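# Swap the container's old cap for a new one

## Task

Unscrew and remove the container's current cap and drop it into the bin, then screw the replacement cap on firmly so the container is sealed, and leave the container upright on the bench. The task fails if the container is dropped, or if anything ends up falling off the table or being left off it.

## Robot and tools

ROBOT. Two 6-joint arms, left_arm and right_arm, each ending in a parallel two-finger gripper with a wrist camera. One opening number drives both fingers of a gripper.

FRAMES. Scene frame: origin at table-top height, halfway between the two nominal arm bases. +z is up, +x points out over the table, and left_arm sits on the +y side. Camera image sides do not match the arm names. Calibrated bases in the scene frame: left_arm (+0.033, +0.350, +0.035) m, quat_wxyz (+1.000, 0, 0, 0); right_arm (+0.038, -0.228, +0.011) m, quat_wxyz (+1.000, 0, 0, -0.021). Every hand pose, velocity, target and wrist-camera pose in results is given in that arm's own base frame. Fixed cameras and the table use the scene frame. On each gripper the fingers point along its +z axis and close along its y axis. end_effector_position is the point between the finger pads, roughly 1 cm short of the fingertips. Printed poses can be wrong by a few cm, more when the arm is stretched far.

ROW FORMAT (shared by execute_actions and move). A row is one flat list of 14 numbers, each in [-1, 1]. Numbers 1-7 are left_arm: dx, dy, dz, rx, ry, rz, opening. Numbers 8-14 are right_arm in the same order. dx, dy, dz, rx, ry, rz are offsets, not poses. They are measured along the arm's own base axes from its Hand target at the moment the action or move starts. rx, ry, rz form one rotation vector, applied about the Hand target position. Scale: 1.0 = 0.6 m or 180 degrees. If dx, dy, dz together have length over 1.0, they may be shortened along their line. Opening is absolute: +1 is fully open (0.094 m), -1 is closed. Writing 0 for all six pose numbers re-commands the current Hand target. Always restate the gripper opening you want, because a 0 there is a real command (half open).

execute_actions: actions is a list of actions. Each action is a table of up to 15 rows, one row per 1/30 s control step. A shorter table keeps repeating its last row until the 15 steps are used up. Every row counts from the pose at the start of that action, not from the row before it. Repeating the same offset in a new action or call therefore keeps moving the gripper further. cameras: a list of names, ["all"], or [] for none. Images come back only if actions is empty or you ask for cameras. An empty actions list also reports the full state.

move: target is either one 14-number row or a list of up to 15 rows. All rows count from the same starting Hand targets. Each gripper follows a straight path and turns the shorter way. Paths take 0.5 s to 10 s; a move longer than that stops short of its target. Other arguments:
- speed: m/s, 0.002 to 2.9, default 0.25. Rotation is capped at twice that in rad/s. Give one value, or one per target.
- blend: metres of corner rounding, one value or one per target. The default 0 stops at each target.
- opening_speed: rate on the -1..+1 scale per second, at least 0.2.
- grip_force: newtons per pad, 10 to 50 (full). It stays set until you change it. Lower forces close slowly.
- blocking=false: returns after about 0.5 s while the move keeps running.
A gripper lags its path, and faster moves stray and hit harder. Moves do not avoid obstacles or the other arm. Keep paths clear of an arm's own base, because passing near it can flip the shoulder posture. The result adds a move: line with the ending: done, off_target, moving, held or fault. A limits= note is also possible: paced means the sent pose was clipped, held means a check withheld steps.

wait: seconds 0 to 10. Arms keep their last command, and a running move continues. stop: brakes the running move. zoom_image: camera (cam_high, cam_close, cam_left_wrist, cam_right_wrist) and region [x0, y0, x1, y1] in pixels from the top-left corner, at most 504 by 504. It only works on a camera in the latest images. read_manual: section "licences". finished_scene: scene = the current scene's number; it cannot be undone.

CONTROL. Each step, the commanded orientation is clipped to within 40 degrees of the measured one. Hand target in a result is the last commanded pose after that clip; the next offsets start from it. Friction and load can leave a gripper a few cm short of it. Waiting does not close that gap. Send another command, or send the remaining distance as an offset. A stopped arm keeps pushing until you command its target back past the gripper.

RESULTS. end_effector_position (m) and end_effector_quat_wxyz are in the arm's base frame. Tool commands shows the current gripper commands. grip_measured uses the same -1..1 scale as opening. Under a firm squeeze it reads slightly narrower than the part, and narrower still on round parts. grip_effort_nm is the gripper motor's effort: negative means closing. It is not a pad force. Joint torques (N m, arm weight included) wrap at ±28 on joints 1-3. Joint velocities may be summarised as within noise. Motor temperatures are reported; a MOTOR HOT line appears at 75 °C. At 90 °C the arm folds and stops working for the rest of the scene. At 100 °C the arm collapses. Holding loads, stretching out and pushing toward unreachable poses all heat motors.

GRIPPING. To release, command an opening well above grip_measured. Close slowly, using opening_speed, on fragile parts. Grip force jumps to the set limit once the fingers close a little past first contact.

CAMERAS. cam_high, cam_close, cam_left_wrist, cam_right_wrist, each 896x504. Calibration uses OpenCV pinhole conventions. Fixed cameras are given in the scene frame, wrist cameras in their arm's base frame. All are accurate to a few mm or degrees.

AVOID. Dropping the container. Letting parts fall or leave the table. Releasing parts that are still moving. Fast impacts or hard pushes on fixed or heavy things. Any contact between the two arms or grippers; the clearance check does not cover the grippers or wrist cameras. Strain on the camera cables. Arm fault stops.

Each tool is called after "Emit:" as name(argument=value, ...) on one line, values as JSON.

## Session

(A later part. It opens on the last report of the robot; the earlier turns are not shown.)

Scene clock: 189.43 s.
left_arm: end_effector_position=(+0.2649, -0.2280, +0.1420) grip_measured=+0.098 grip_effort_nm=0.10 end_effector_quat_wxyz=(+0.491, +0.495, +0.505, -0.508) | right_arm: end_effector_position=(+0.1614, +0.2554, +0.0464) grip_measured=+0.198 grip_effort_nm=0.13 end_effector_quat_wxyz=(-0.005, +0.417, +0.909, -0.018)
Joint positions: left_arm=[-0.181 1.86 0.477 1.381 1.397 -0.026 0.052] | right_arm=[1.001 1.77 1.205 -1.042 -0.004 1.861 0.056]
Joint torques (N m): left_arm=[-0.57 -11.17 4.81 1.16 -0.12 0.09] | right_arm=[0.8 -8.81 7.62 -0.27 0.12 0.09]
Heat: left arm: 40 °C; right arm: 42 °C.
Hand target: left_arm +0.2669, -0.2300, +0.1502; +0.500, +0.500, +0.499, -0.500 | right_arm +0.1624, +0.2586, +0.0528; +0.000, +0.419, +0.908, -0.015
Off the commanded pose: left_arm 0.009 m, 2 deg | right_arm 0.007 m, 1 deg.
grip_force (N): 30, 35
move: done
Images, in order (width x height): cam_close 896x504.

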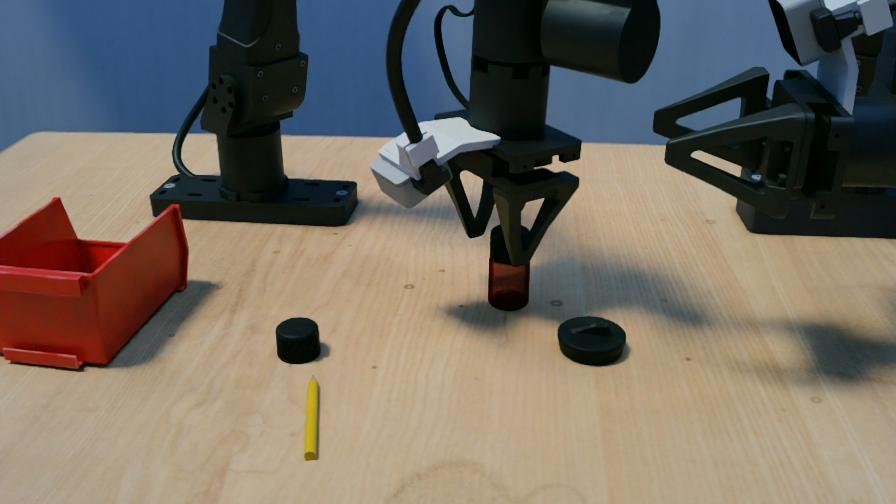

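Emit:
move(target=[0, 0, 0, 0, 0, 0, 0.1, 0.0065, 0.01, 0, 0.0095, -0.0045, 0, 0.2], speed=0.06, cameras=["cam_close", "cam_right_wrist"])

Emit:
zoom_image(camera="cam_close", region=[400, 150, 640, 330])

Scene clock: 192.07 s.
left_arm: end_effector_position=(+0.2649, -0.2280, +0.1420) grip_measured=+0.098 grip_effort_nm=0.10 end_effector_quat_wxyz=(+0.491, +0.495, +0.505, -0.508) | right_arm: end_effector_position=(+0.1627, +0.2574, +0.0463) grip_measured=+0.198 grip_effort_nm=0.13 end_effector_quat_wxyz=(-0.004, +0.417, +0.909, -0.013)
Joint positions: left_arm=[-0.181 1.86 0.477 1.381 1.397 -0.026 0.052] | right_arm=[1.001 1.77 1.205 -1.032 -0.004 1.861 0.056]
Joint torques (N m): left_arm=[-0.58 -11.22 4.77 1.17 -0.11 0.09] | right_arm=[0.59 -9.2 7.35 -0.02 0.1 0.06]
Heat: left arm: 40 °C; right arm: 42 °C.
Hand target: left_arm +0.2669, -0.2300, +0.1502; +0.500, +0.500, +0.499, -0.500 | right_arm +0.1662, +0.2645, +0.0528; +0.000, +0.419, +0.908, +0.002
Off the commanded pose: left_arm 0.009 m, 2 deg | right_arm 0.010 m, 2 deg.
grip_force (N): 30, 35
move: done
camera_calibration:
cam_right_wrist: T_world_to_cam=[[-0.760014, -0.649708, 0.0160792, 0.289741], [-0.587095, 0.696961, 0.411784, -0.0619217], [-0.278746, 0.303521, -0.91114, 0.0984807], [0, 0, 0, 1]] pos_world=[0.211304, 0.201513, 0.110569]
Images, in order (width x height): cam_close 896x504, cam_right_wrist 896x504.

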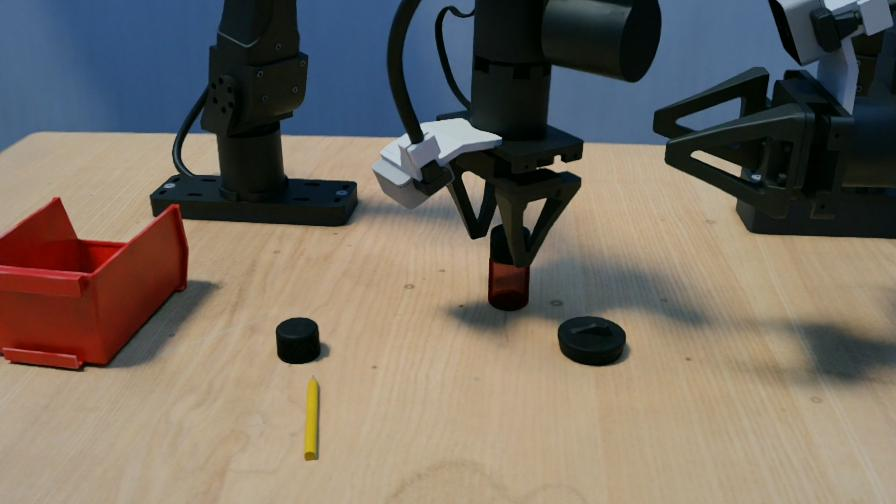

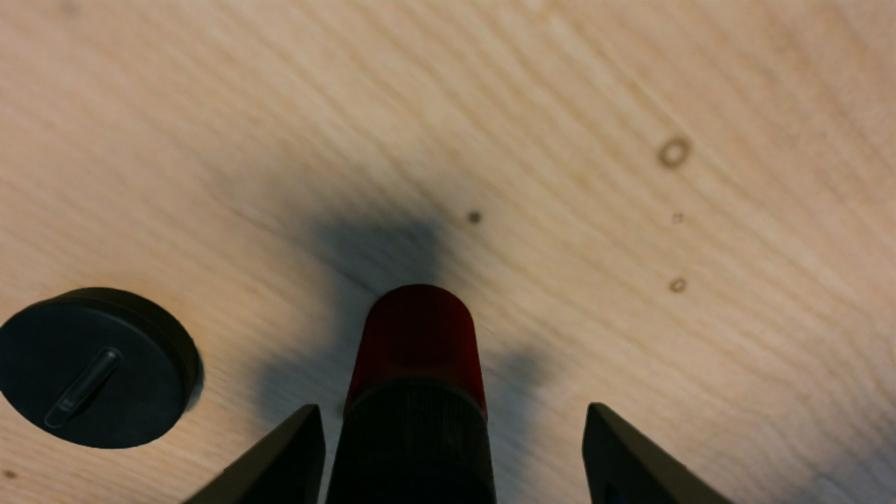

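Scaled by 2.100 from the camera's 896x504 image, which has a finer 1280x720 frame.

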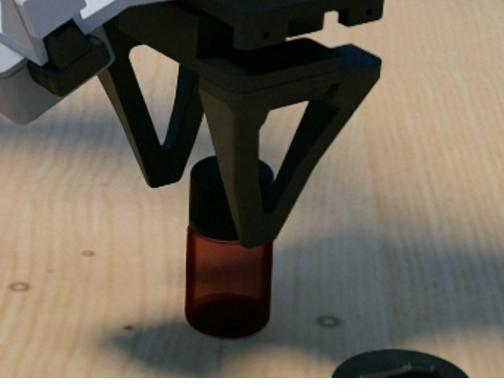

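Emit:
move(target=[0, 0, 0, 0, 0, 0, 0.1, 0.0067, 0.009, -0.003, 0.004, -0.002, 0, 0.2], speed=0.06, cameras=["cam_close", "cam_right_wrist"])

Emit:
zoom_image(camera="cam_close", region=[400, 150, 640, 330])

Scene clock: 194.60 s.
left_arm: end_effector_position=(+0.2649, -0.2280, +0.1420) grip_measured=+0.098 grip_effort_nm=0.10 end_effector_quat_wxyz=(+0.491, +0.495, +0.505, -0.508) | right_arm: end_effector_position=(+0.1652, +0.2614, +0.0462) grip_measured=+0.198 grip_effort_nm=0.13 end_effector_quat_wxyz=(-0.003, +0.417, +0.909, -0.004)
Joint positions: left_arm=[-0.181 1.86 0.477 1.381 1.397 -0.026 0.052] | right_arm=[1.001 1.77 1.205 -1.013 -0.004 1.861 0.056]
Joint torques (N m): left_arm=[-0.59 -11.26 4.74 1.13 -0.1 0.09] | right_arm=[0.35 -8.13 8.09 0.02 0.06 0.06]
Heat: left arm: 40 °C; right arm: 43 °C.
Hand target: left_arm +0.2669, -0.2300, +0.1502; +0.500, +0.500, +0.499, -0.500 | right_arm +0.1703, +0.2699, +0.0510; +0.001, +0.419, +0.908, +0.009
Off the commanded pose: left_arm 0.009 m, 2 deg | right_arm 0.011 m, 1 deg.
grip_force (N): 30, 35
move: off_target (right_arm)
camera_calibration:
cam_right_wrist: T_world_to_cam=[[-0.760116, -0.649783, -0.0021914, 0.295182], [-0.591335, 0.690338, 0.416842, -0.0609725], [-0.269344, 0.318144, -0.908976, 0.0923799], [0, 0, 0, 1]] pos_world=[0.2132, 0.204506, 0.110034]
Images, in order (width x height): cam_close 896x504, cam_right_wrist 896x504.

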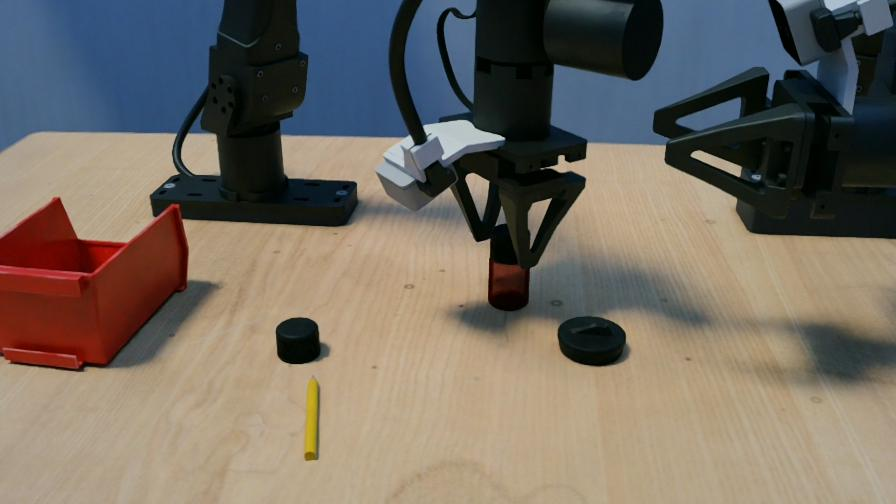

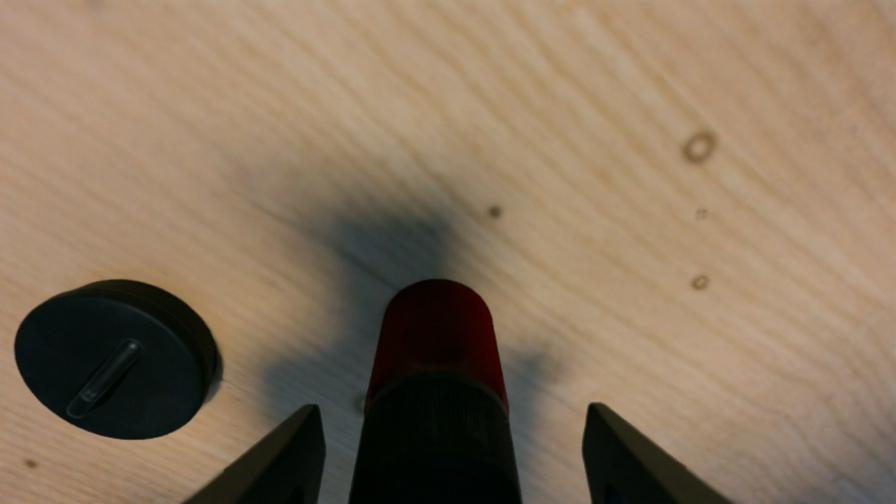

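Scaled by 2.100 from the camera's 896x504 image, which has a finer 1280x720 frame.

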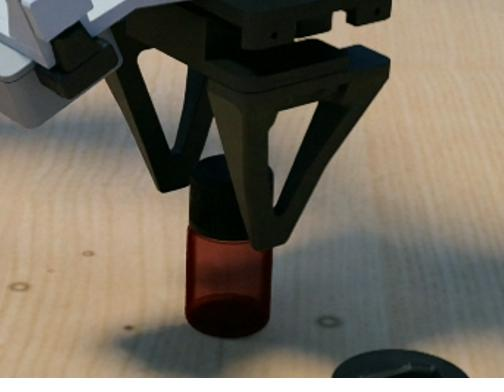

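Emit:
move(target=[0, 0, 0, 0, 0, 0, 0.1, 0.004, 0.006, 0.004, 0.003, -0.0015, 0, 0.2], speed=0.06, cameras=["cam_close", "cam_right_wrist"])

Emit:
zoom_image(camera="cam_close", region=[400, 150, 640, 330])

Scene clock: 197.93 s.
left_arm: end_effector_position=(+0.2649, -0.2280, +0.1420) grip_measured=+0.098 grip_effort_nm=0.10 end_effector_quat_wxyz=(+0.491, +0.495, +0.505, -0.508) | right_arm: end_effector_position=(+0.1687, +0.2668, +0.0506) grip_measured=+0.198 grip_effort_nm=0.13 end_effector_quat_wxyz=(-0.001, +0.417, +0.909, +0.006)
Joint positions: left_arm=[-0.181 1.86 0.477 1.381 1.397 -0.026 0.052] | right_arm=[1.001 1.77 1.223 -1.012 -0.004 1.861 0.056]
Joint torques (N m): left_arm=[-0.68 -11.25 4.72 1.16 -0.11 0.09] | right_arm=[0.25 -7.88 7.76 0.05 0.07 0.04]
Heat: left arm: 40 °C; right arm: 43 °C.
Hand target: left_arm +0.2669, -0.2300, +0.1502; +0.500, +0.500, +0.499, -0.500 | right_arm +0.1727, +0.2735, +0.0534; +0.001, +0.419, +0.908, +0.014
Off the commanded pose: left_arm 0.009 m, 2 deg | right_arm 0.008 m, 1 deg.
grip_force (N): 30, 35
move: done
camera_calibration:
cam_right_wrist: T_world_to_cam=[[-0.759979, -0.649602, -0.0212195, 0.302207], [-0.595841, 0.683299, 0.42199, -0.0620788], [-0.259626, 0.333347, -0.906352, 0.0897968], [0, 0, 0, 1]] pos_world=[0.215995, 0.208799, 0.113997]
Images, in order (width x height): cam_close 896x504, cam_right_wrist 896x504.

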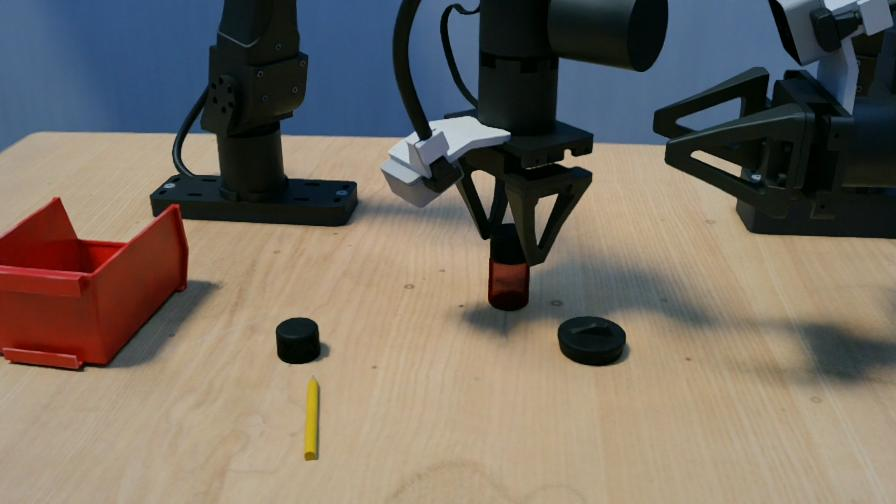

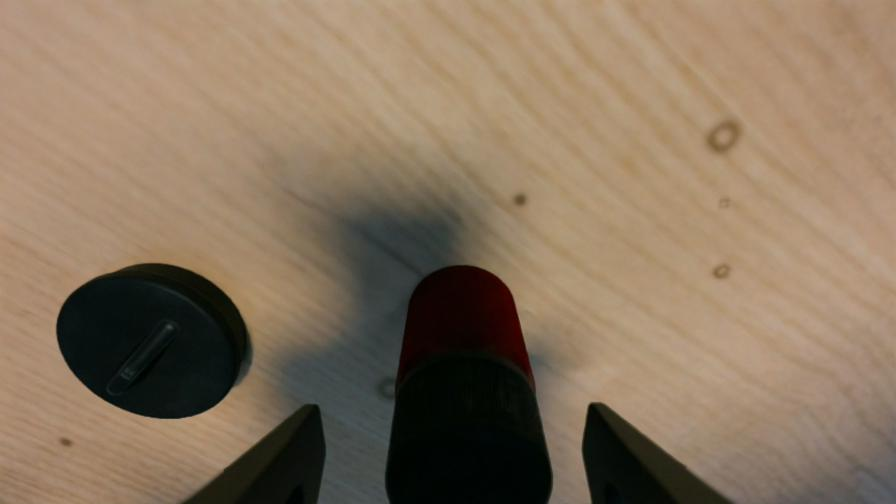

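Scaled by 2.100 from the camera's 896x504 image, which has a finer 1280x720 frame.

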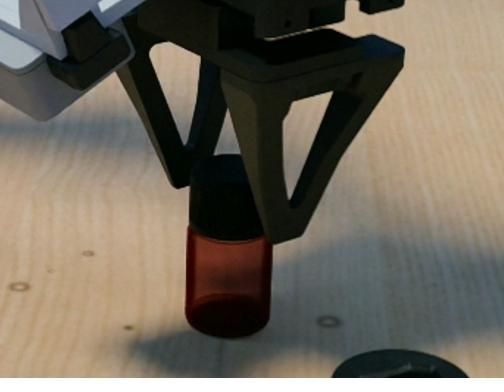

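Emit:
move(target=[0, 0, 0, 0, 0, 0, 0.1, 0, 0, 0, 0, 0, 0, -0.45], speed=0.06, opening_speed=0.25, grip_force=[30, 25], cameras=["cam_close", "cam_right_wrist"])

Emit:
zoom_image(camera="cam_close", region=[400, 150, 640, 330])

Scene clock: 202.60 s.
left_arm: end_effector_position=(+0.2649, -0.2280, +0.1420) grip_measured=+0.098 grip_effort_nm=0.10 end_effector_quat_wxyz=(+0.491, +0.495, +0.505, -0.508) | right_arm: end_effector_position=(+0.1687, +0.2668, +0.0506) grip_measured=-0.335 grip_effort_nm=-0.57 end_effector_quat_wxyz=(-0.001, +0.417, +0.909, +0.006)
Joint positions: left_arm=[-0.181 1.86 0.477 1.381 1.397 -0.026 0.052] | right_arm=[1.001 1.77 1.223 -1.012 -0.004 1.861 0.031]
Joint torques (N m): left_arm=[-0.7 -11.25 4.81 1.15 -0.13 0.09] | right_arm=[0.27 -7.87 7.77 0.04 0.07 0.04]
Heat: left arm: 40 °C; right arm: 43 °C.
Hand target: left_arm +0.2669, -0.2300, +0.1502; +0.500, +0.500, +0.499, -0.500 | right_arm +0.1727, +0.2735, +0.0534; +0.001, +0.419, +0.908, +0.014
Off the commanded pose: left_arm 0.009 m, 2 deg | right_arm 0.008 m, 1 deg.
grip_force (N): 30, 25
move: done
camera_calibration:
cam_right_wrist: T_world_to_cam=[[-0.759979, -0.649602, -0.0212195, 0.302207], [-0.595841, 0.683299, 0.42199, -0.0620788], [-0.259626, 0.333347, -0.906352, 0.0897968], [0, 0, 0, 1]] pos_world=[0.215995, 0.208799, 0.113997]
Images, in order (width x height): cam_close 896x504, cam_right_wrist 896x504.

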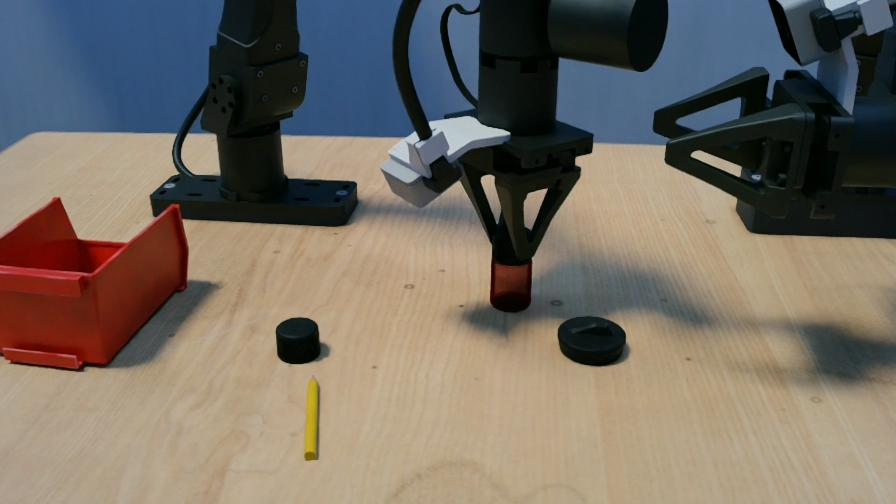

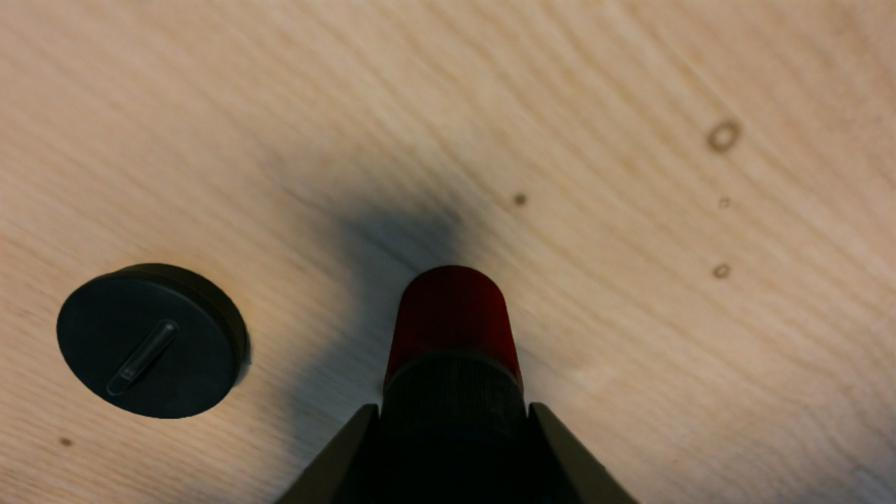

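Scaled by 2.100 from the camera's 896x504 image, which has a finer 1280x720 frame.

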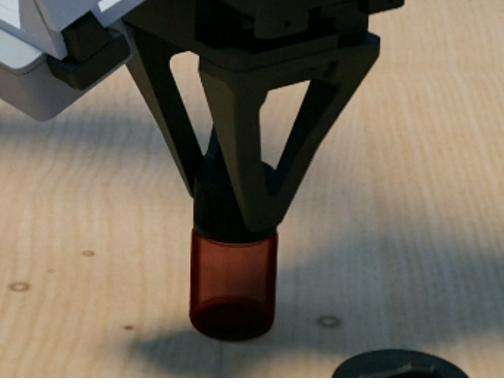

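Emit:
move(target=[[0, 0, 0, 0, 0, 0, 0.25, 0, 0, 0.161, 0, 0, 0, -0.48], [0, 0, 0, 0, 0, 0, 0.25, 0.1295, 0.0147, 0.269, 0.1128, 0.0288, -0.0989, -0.48]], speed=[0.1, 0.15], blend=[0.03, 0], grip_force=[30, 40], cameras=["all"])

Scene clock: 211.87 s.
left_arm: end_effector_position=(+0.2649, -0.2280, +0.1420) grip_measured=+0.248 grip_effort_nm=0.10 end_effector_quat_wxyz=(+0.491, +0.495, +0.505, -0.508) | right_arm: end_effector_position=(+0.2480, +0.2811, +0.2105) grip_measured=-0.347 grip_effort_nm=-0.84 end_effector_quat_wxyz=(-0.108, +0.542, +0.820, +0.151)
Joint positions: left_arm=[-0.181 1.86 0.477 1.381 1.397 -0.026 0.059] | right_arm=[0.707 1.766 1.803 -1.369 -0.29 1.91 0.031]
Joint torques (N m): left_arm=[-0.62 -11.22 4.77 1.18 -0.12 0.07] | right_arm=[-0.44 -8.39 8.25 0.35 -0.22 0.1]
Heat: left arm: 40 °C; right arm: 43 °C.
Hand target: left_arm +0.2669, -0.2300, +0.1502; +0.500, +0.500, +0.499, -0.500 | right_arm +0.2503, +0.2824, +0.2148; -0.111, +0.547, +0.815, +0.154
Off the commanded pose: left_arm 0.009 m, 2 deg | right_arm 0.005 m, 1 deg.
grip_force (N): 30, 40
move: done; blend cut to 0 m at target 1
camera_calibration:
cam_left_wrist: T_world_to_cam=[[-0.998758, -0.00667504, 0.0493688, 0.255408], [-0.0473858, 0.433148, -0.900076, 0.273334], [-0.015376, -0.901298, -0.432926, -0.0477667], [0, 0, 0, 1]] pos_world=[0.267308, -0.159741, 0.212733]
cam_right_wrist: T_world_to_cam=[[-0.922257, -0.360389, -0.139863, 0.359123], [-0.35042, 0.626587, 0.696128, -0.194692], [-0.16324, 0.69102, -0.704162, 0.0835727], [0, 0, 0, 1]] pos_world=[0.276622, 0.193665, 0.244608]

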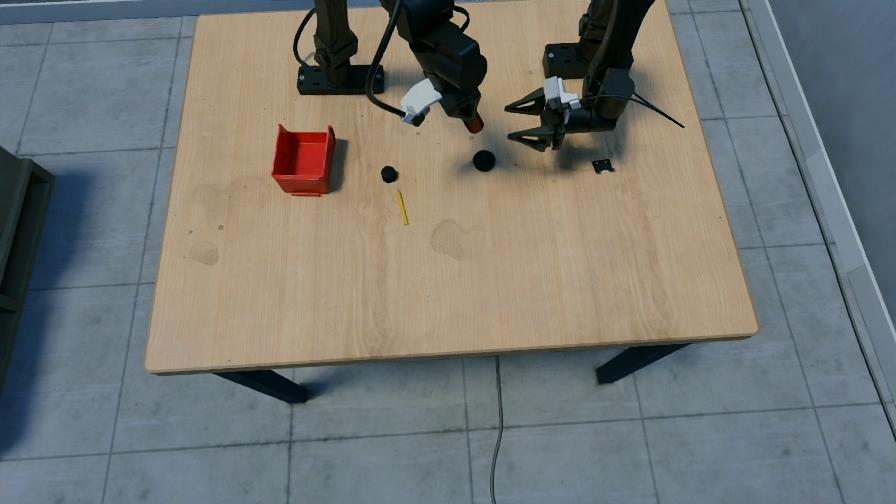

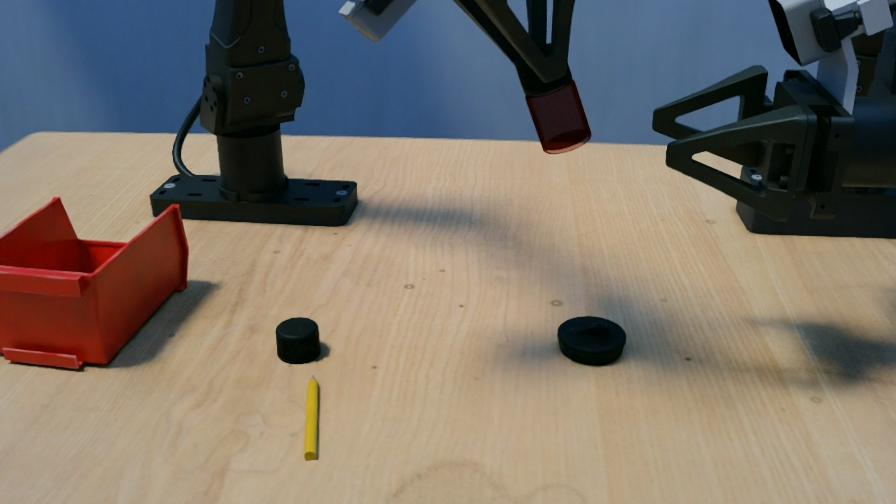

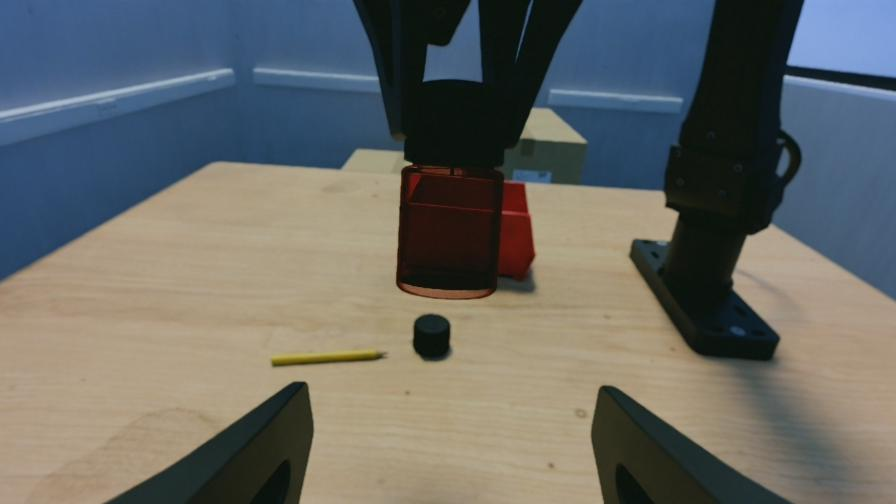

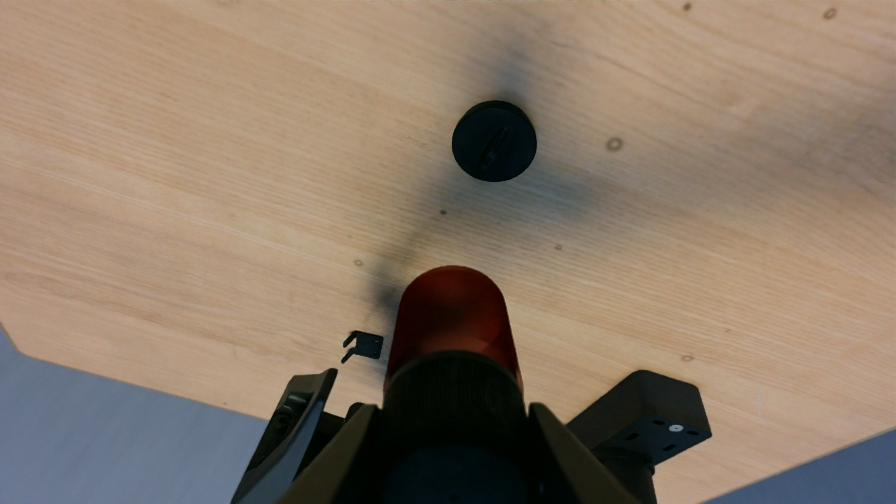

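Emit:
move(target=[0.0, -0.0583, 0.0183, 0, 0, 0, 0.25, 0, 0, 0, 0, 0, 0, -0.48], speed=0.08, cameras=["cam_left_wrist", "cam_close"])

Scene clock: 215.73 s.
left_arm: end_effector_position=(+0.2623, -0.2624, +0.1489) grip_measured=+0.248 grip_effort_nm=0.10 end_effector_quat_wxyz=(+0.486, +0.494, +0.509, -0.510) | right_arm: end_effector_position=(+0.2480, +0.2811, +0.2106) grip_measured=-0.347 grip_effort_nm=-0.85 end_effector_quat_wxyz=(-0.108, +0.542, +0.820, +0.151)
Joint positions: left_arm=[-0.305 1.826 0.507 1.296 1.274 -0.017 0.059] | right_arm=[0.707 1.766 1.803 -1.369 -0.29 1.911 0.031]
Joint torques (N m): left_arm=[-0.34 -11.52 6.19 1.24 -0.1 0.08] | right_arm=[-0.44 -8.43 8.21 0.34 -0.22 0.1]
Heat: left arm: 40 °C; right arm: 43 °C.
Hand target: left_arm +0.2670, -0.2650, +0.1612; +0.500, +0.500, +0.499, -0.500 | right_arm +0.2504, +0.2823, +0.2148; -0.111, +0.547, +0.815, +0.154
Off the commanded pose: left_arm 0.013 m, 2 deg | right_arm 0.005 m, 1 deg.
grip_force (N): 30, 40
move: off_target (left_arm)
camera_calibration:
cam_left_wrist: T_world_to_cam=[[-0.998111, -0.0054198, 0.0611971, 0.250592], [-0.0573573, 0.439121, -0.896595, 0.298019], [-0.0220136, -0.898411, -0.438603, -0.0724971], [0, 0, 0, 1]] pos_world=[0.265616, -0.194641, 0.220069]
Images, in order (width x height): cam_close 896x504, cam_left_wrist 896x504.

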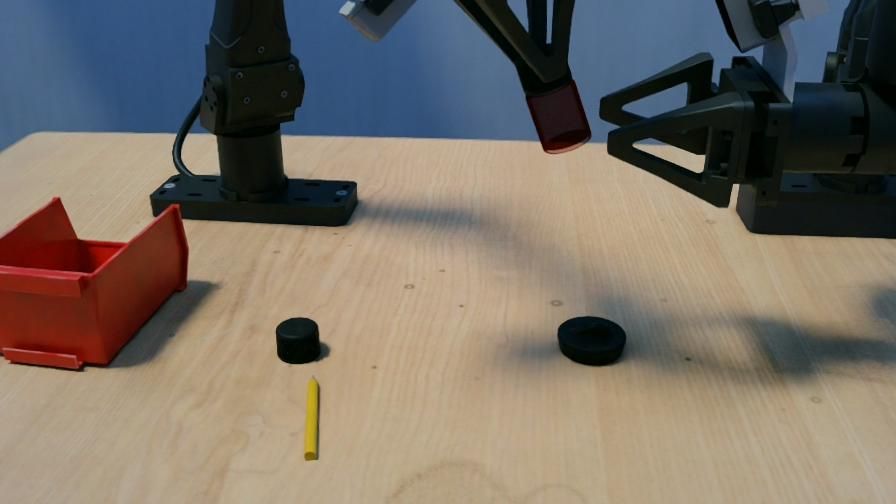

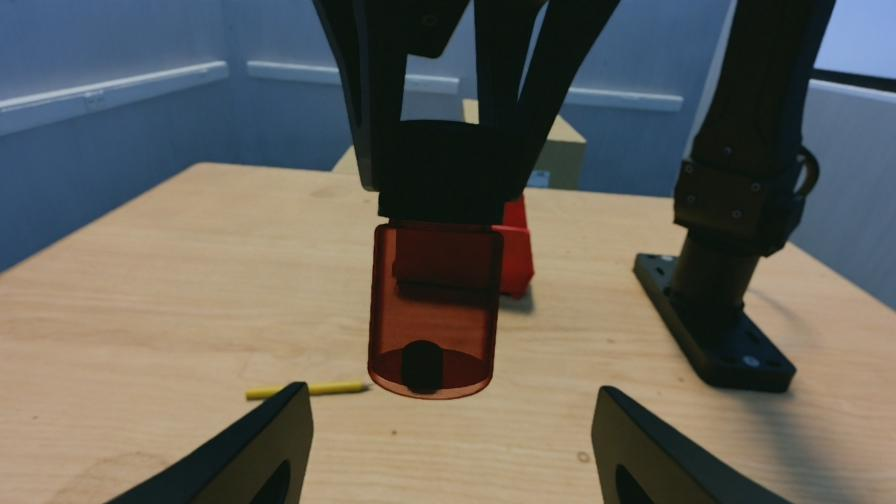

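Emit:
move(target=[0.0083, -0.0567, 0.0128, 0, 0, 0, 0.25, 0, 0, 0, 0, 0, 0, -0.48], speed=0.05, cameras=["cam_left_wrist", "cam_close", "cam_high"])

Scene clock: 218.70 s.
left_arm: end_effector_position=(+0.2674, -0.2958, +0.1589) grip_measured=+0.248 grip_effort_nm=0.10 end_effector_quat_wxyz=(+0.489, +0.497, +0.507, -0.507) | right_arm: end_effector_position=(+0.2480, +0.2811, +0.2106) grip_measured=-0.347 grip_effort_nm=-0.85 end_effector_quat_wxyz=(-0.108, +0.542, +0.820, +0.151)
Joint positions: left_arm=[-0.409 1.826 0.583 1.226 1.17 -0.012 0.059] | right_arm=[0.707 1.766 1.803 -1.369 -0.29 1.911 0.031]
Joint torques (N m): left_arm=[-0.5 -10.88 6.98 1.33 -0.07 0.05] | right_arm=[-0.42 -8.39 8.2 0.36 -0.23 0.1]
Heat: left arm: 40 °C; right arm: 43 °C.
Hand target: left_arm +0.2720, -0.2990, +0.1688; +0.500, +0.500, +0.499, -0.500 | right_arm +0.2504, +0.2823, +0.2148; -0.111, +0.547, +0.815, +0.154
Off the commanded pose: left_arm 0.011 m, 2 deg | right_arm 0.005 m, 1 deg.
grip_force (N): 30, 40
move: off_target (left_arm)
camera_calibration:
cam_left_wrist: T_world_to_cam=[[-0.998724, -0.00541994, 0.0502014, 0.256884], [-0.047482, 0.439013, -0.897225, 0.319343], [-0.0171762, -0.898464, -0.438711, -0.0993215], [0, 0, 0, 1]] pos_world=[0.270013, -0.228041, 0.230054]
Images, in order (width x height): cam_high 896x504, cam_close 896x504, cam_left_wrist 896x504.

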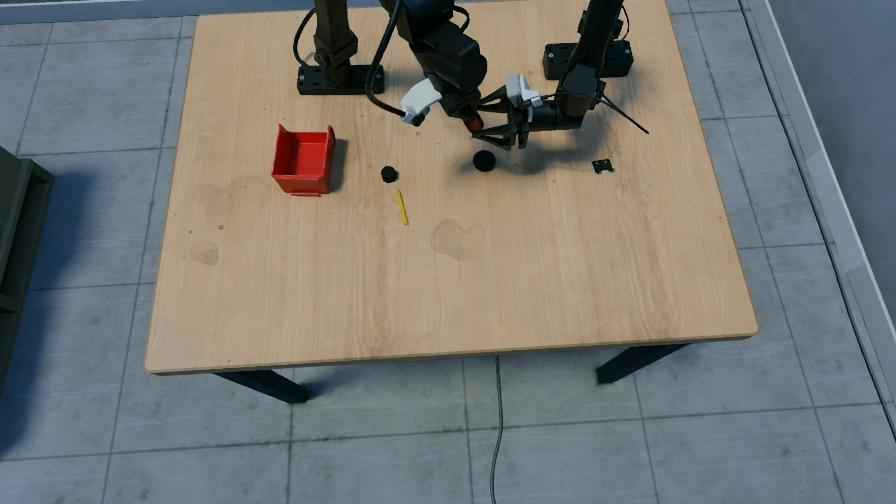

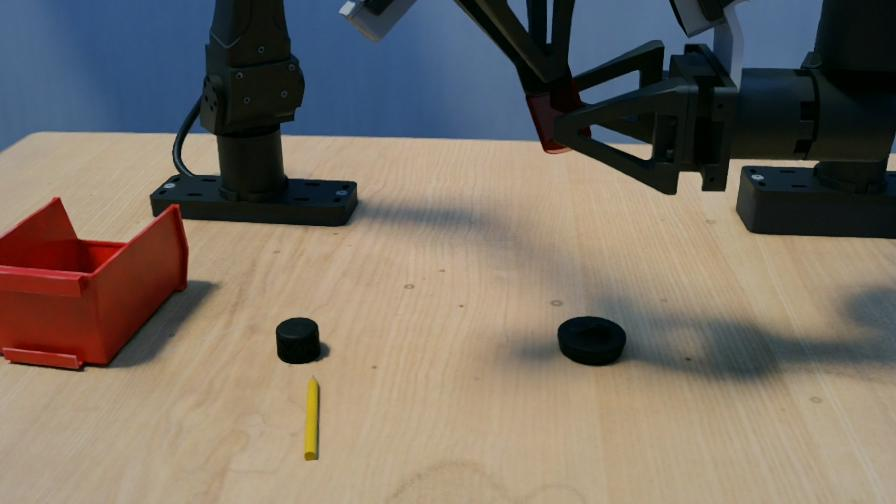

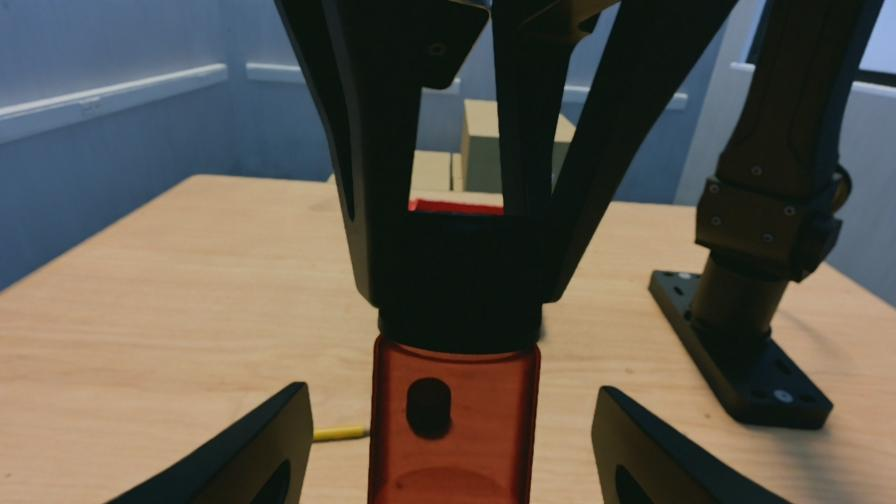

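Emit:
execute_actions(actions=[], cameras=["cam_left_wrist", "cam_close"])

Scene clock: 225.23 s.
left_arm: end_effector_position=(+0.2675, -0.2958, +0.1588) grip_measured=+0.248 grip_effort_nm=0.10 end_effector_quat_wxyz=(+0.489, +0.497, +0.507, -0.507) | right_arm: end_effector_position=(+0.2480, +0.2811, +0.2106) grip_measured=-0.347 grip_effort_nm=-0.84 end_effector_quat_wxyz=(-0.108, +0.542, +0.820, +0.151)
Joint positions: left_arm=[-0.409 1.826 0.583 1.226 1.17 -0.012 0.059] | right_arm=[0.707 1.766 1.803 -1.369 -0.29 1.911 0.031]
Joint velocities: within noise
Joint torques (N m): left_arm=[-0.43 -10.92 6.71 1.33 -0.1 0.07] | right_arm=[-0.43 -8.43 8.24 0.37 -0.24 0.1]
Motor temperatures (°C): left_arm=[30 38 41 38 28 28 28] | right_arm=[29 42 44 31 28 27 27]
Heat: left arm: 41 °C; right arm: 44 °C.
Hand target: left_arm +0.2720, -0.2990, +0.1689; +0.500, +0.500, +0.499, -0.500 | right_arm +0.2504, +0.2823, +0.2148; -0.111, +0.547, +0.815, +0.154
Tool commands: left_gripper/opening=+0.25 right_gripper/opening=-0.48
Off the commanded pose: left_arm 0.011 m, 2 deg | right_arm 0.005 m, 1 deg.
grip_force (N): 30, 40
camera_calibration:
cam_left_wrist: T_world_to_cam=[[-0.998704, -0.00582831, 0.0505626, 0.256706], [-0.0479828, 0.439164, -0.897125, 0.319401], [-0.0169766, -0.898388, -0.438875, -0.0993642], [0, 0, 0, 1]] pos_world=[0.270012, -0.228041, 0.229955]
Images, in order (width x height): cam_close 896x504, cam_left_wrist 896x504.

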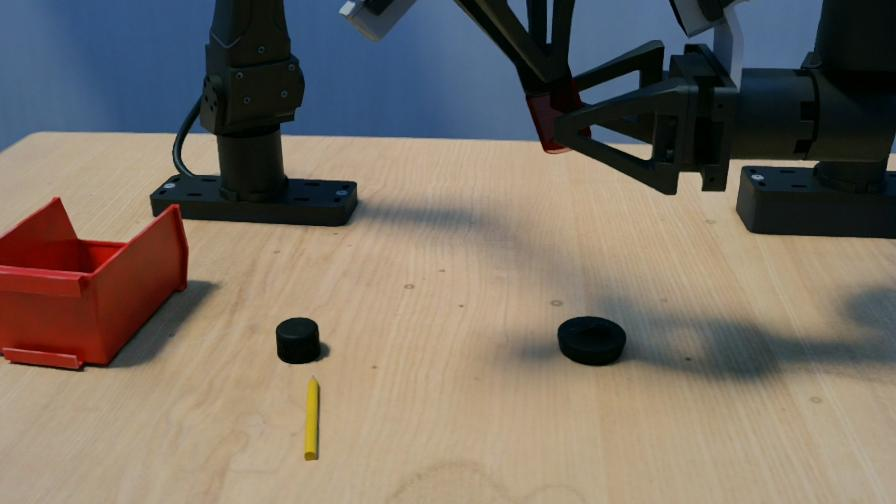

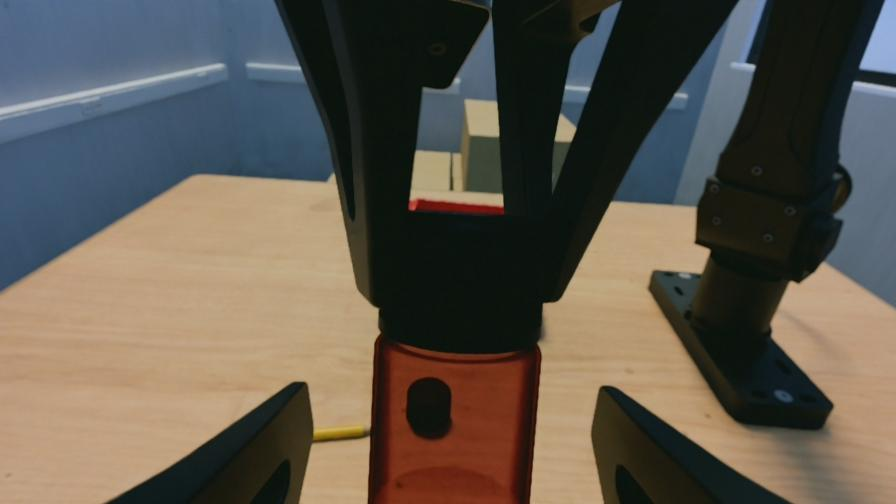

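Emit:
move(target=[0,0.003,-0.035,0,0,0,0.25,0,0,0,0,0,0,-0.48], speed=0.05, cameras=["cam_left_wrist"])

Scene clock: 228.97 s.
left_arm: end_effector_position=(+0.2692, -0.2966, +0.1521) grip_measured=+0.248 grip_effort_nm=0.10 end_effector_quat_wxyz=(+0.499, +0.502, +0.497, -0.502) | right_arm: end_effector_position=(+0.2480, +0.2811, +0.2106) grip_measured=-0.347 grip_effort_nm=-0.84 end_effector_quat_wxyz=(-0.108, +0.542, +0.820, +0.151)
Joint positions: left_arm=[-0.409 1.876 0.583 1.299 1.17 -0.005 0.059] | right_arm=[0.707 1.766 1.803 -1.369 -0.29 1.911 0.031]
Joint torques (N m): left_arm=[0.13 -7.36 4.9 1.65 -0.06 0.06] | right_arm=[-0.46 -8.4 8.27 0.36 -0.23 0.09]
Heat: left arm: 41 °C; right arm: 44 °C.
Hand target: left_arm +0.2720, -0.2972, +0.1478; +0.500, +0.500, +0.500, -0.500 | right_arm +0.2504, +0.2823, +0.2148; -0.111, +0.547, +0.815, +0.154
Off the commanded pose: left_arm 0.005 m, 0 deg | right_arm 0.005 m, 1 deg.
grip_force (N): 30, 40
move: done
camera_calibration:
cam_left_wrist: T_world_to_cam=[[-0.999752, -0.00536817, 0.0216356, 0.263596], [-0.0218376, 0.430749, -0.902208, 0.305069], [-0.00447632, -0.902456, -0.430759, -0.108754], [0, 0, 0, 1]] pos_world=[0.269706, -0.228139, 0.222686]
Images, in order (width x height): cam_left_wrist 896x504.

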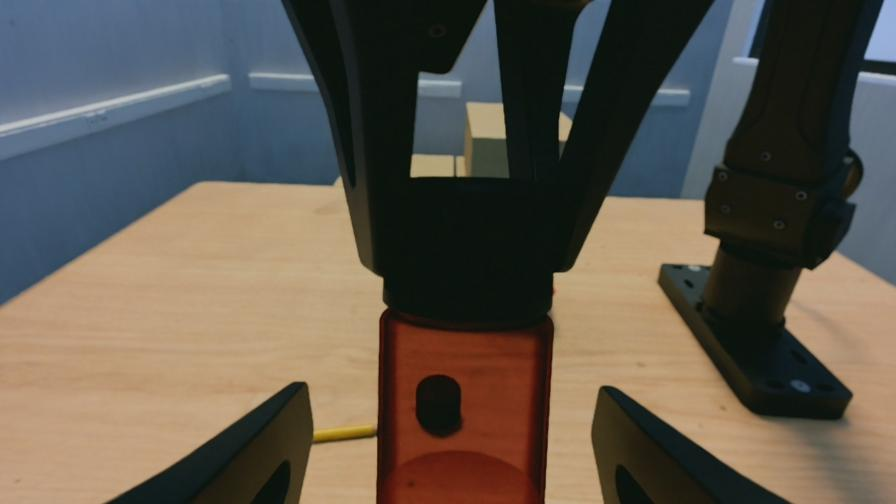

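Emit:
move(target=[-0.008,0,0,0,0,0,0.25,0,0,0,0,0,0,-0.48], speed=0.05, cameras=["cam_left_wrist"])

Emit:
zoom_image(camera="cam_left_wrist", region=[280, 150, 650, 504])

Scene clock: 230.83 s.
left_arm: end_effector_position=(+0.2695, -0.2966, +0.1532) grip_measured=+0.248 grip_effort_nm=0.10 end_effector_quat_wxyz=(+0.502, +0.502, +0.495, -0.501) | right_arm: end_effector_position=(+0.2480, +0.2811, +0.2106) grip_measured=-0.347 grip_effort_nm=-0.84 end_effector_quat_wxyz=(-0.108, +0.542, +0.820, +0.151)
Joint positions: left_arm=[-0.409 1.876 0.583 1.306 1.168 -0.005 0.059] | right_arm=[0.707 1.766 1.803 -1.369 -0.29 1.911 0.031]
Joint torques (N m): left_arm=[-0.57 -8.46 3.6 1.65 -0.09 0.03] | right_arm=[-0.49 -8.38 8.24 0.35 -0.23 0.09]
Heat: left arm: 41 °C; right arm: 44 °C.
Hand target: left_arm +0.2671, -0.2972, +0.1478; +0.500, +0.500, +0.499, -0.500 | right_arm +0.2504, +0.2823, +0.2148; -0.111, +0.547, +0.815, +0.154
Off the commanded pose: left_arm 0.006 m, 1 deg | right_arm 0.005 m, 1 deg.
grip_force (N): 30, 40
move: done
camera_calibration:
cam_left_wrist: T_world_to_cam=[[-0.999866, -0.00722224, 0.0146771, 0.264436], [-0.016356, 0.427987, -0.903637, 0.303942], [0.000244676, -0.903756, -0.428048, -0.110281], [0, 0, 0, 1]] pos_world=[0.269399, -0.227841, 0.223567]
Images, in order (width x height): cam_left_wrist 896x504.

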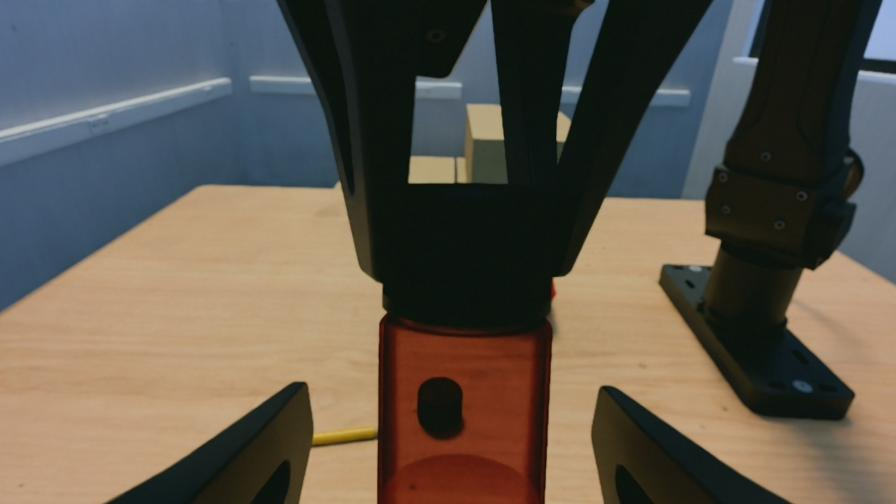

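Scaled by 1.362 from the camera's 896x504 image, which has a finer 1280x720 frame.

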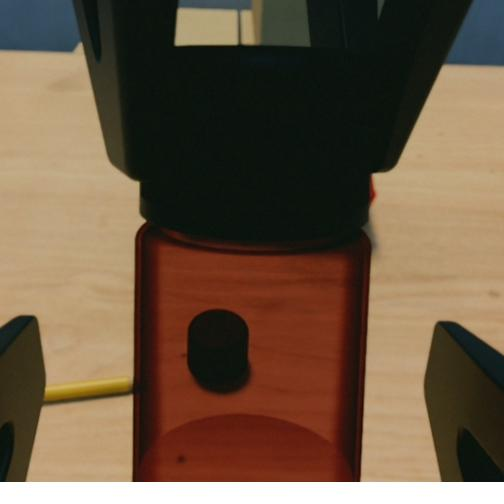

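Emit:
move(target=[-0.008,0,0,0,0,0,0.25,0,0,0,0,0,0,-0.48], speed=0.05)

Scene clock: 233.40 s.
left_arm: end_effector_position=(+0.2650, -0.2960, +0.1490) grip_measured=+0.248 grip_effort_nm=0.10 end_effector_quat_wxyz=(+0.498, +0.500, +0.499, -0.502) | right_arm: end_effector_position=(+0.2480, +0.2811, +0.2106) grip_measured=-0.347 grip_effort_nm=-0.85 end_effector_quat_wxyz=(-0.108, +0.542, +0.820, +0.151)
Joint positions: left_arm=[-0.414 1.876 0.562 1.314 1.163 -0.005 0.059] | right_arm=[0.707 1.766 1.803 -1.369 -0.29 1.911 0.031]
Joint torques (N m): left_arm=[-0.84 -9.16 3.66 1.66 -0.12 0.06] | right_arm=[-0.42 -8.42 8.23 0.33 -0.22 0.09]
Heat: left arm: 40 °C; right arm: 44 °C.
Hand target: left_arm +0.2624, -0.2973, +0.1479; +0.500, +0.500, +0.499, -0.500 | right_arm +0.2504, +0.2823, +0.2148; -0.111, +0.547, +0.815, +0.154
Off the commanded pose: left_arm 0.003 m, 0 deg | right_arm 0.005 m, 1 deg.
grip_force (N): 30, 40
move: done

Emit:
wait(seconds=0, cameras=["cam_left_wrist"])

Scene clock: 233.73 s.
left_arm: end_effector_position=(+0.2650, -0.2960, +0.1490) grip_measured=+0.248 grip_effort_nm=0.10 end_effector_quat_wxyz=(+0.498, +0.500, +0.499, -0.502) | right_arm: end_effector_position=(+0.2480, +0.2811, +0.2106) grip_measured=-0.347 grip_effort_nm=-0.85 end_effector_quat_wxyz=(-0.108, +0.542, +0.820, +0.151)
Joint positions: left_arm=[-0.414 1.876 0.562 1.315 1.162 -0.005 0.059] | right_arm=[0.707 1.766 1.803 -1.369 -0.29 1.911 0.031]
Joint torques (N m): left_arm=[-0.81 -9.17 3.66 1.68 -0.15 0.02] | right_arm=[-0.43 -8.4 8.24 0.35 -0.23 0.09]
Heat: left arm: 40 °C; right arm: 44 °C.
Hand target: left_arm +0.2624, -0.2973, +0.1479; +0.500, +0.500, +0.499, -0.500 | right_arm +0.2504, +0.2823, +0.2148; -0.111, +0.547, +0.815, +0.154
Tool commands: left_gripper/opening=+0.25 right_gripper/opening=-0.48
Off the commanded pose: left_arm 0.003 m, 0 deg | right_arm 0.005 m, 1 deg.
grip_force (N): 30, 40
camera_calibration:
cam_left_wrist: T_world_to_cam=[[-0.999641, -0.00814228, 0.0255291, 0.258141], [-0.0265402, 0.4322, -0.901387, 0.30347], [-0.00369432, -0.901741, -0.432261, -0.109327], [0, 0, 0, 1]] pos_world=[0.265698, -0.227643, 0.219696]
Images, in order (width x height): cam_left_wrist 896x504.

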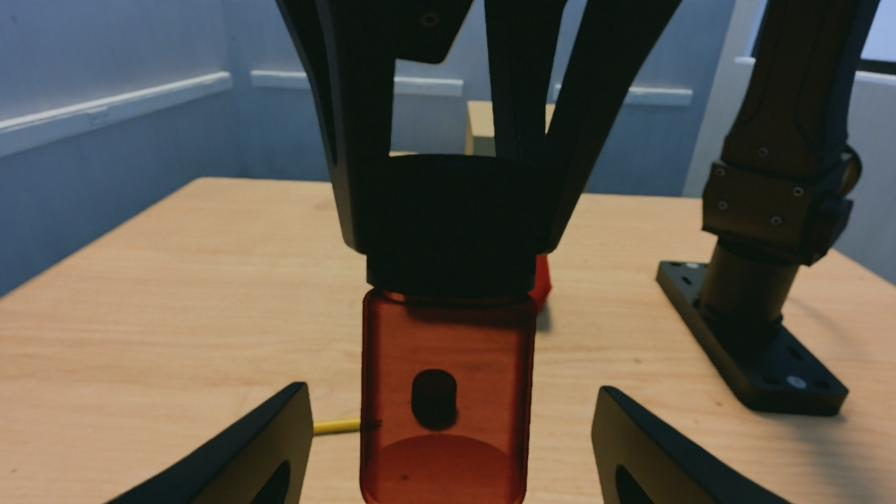

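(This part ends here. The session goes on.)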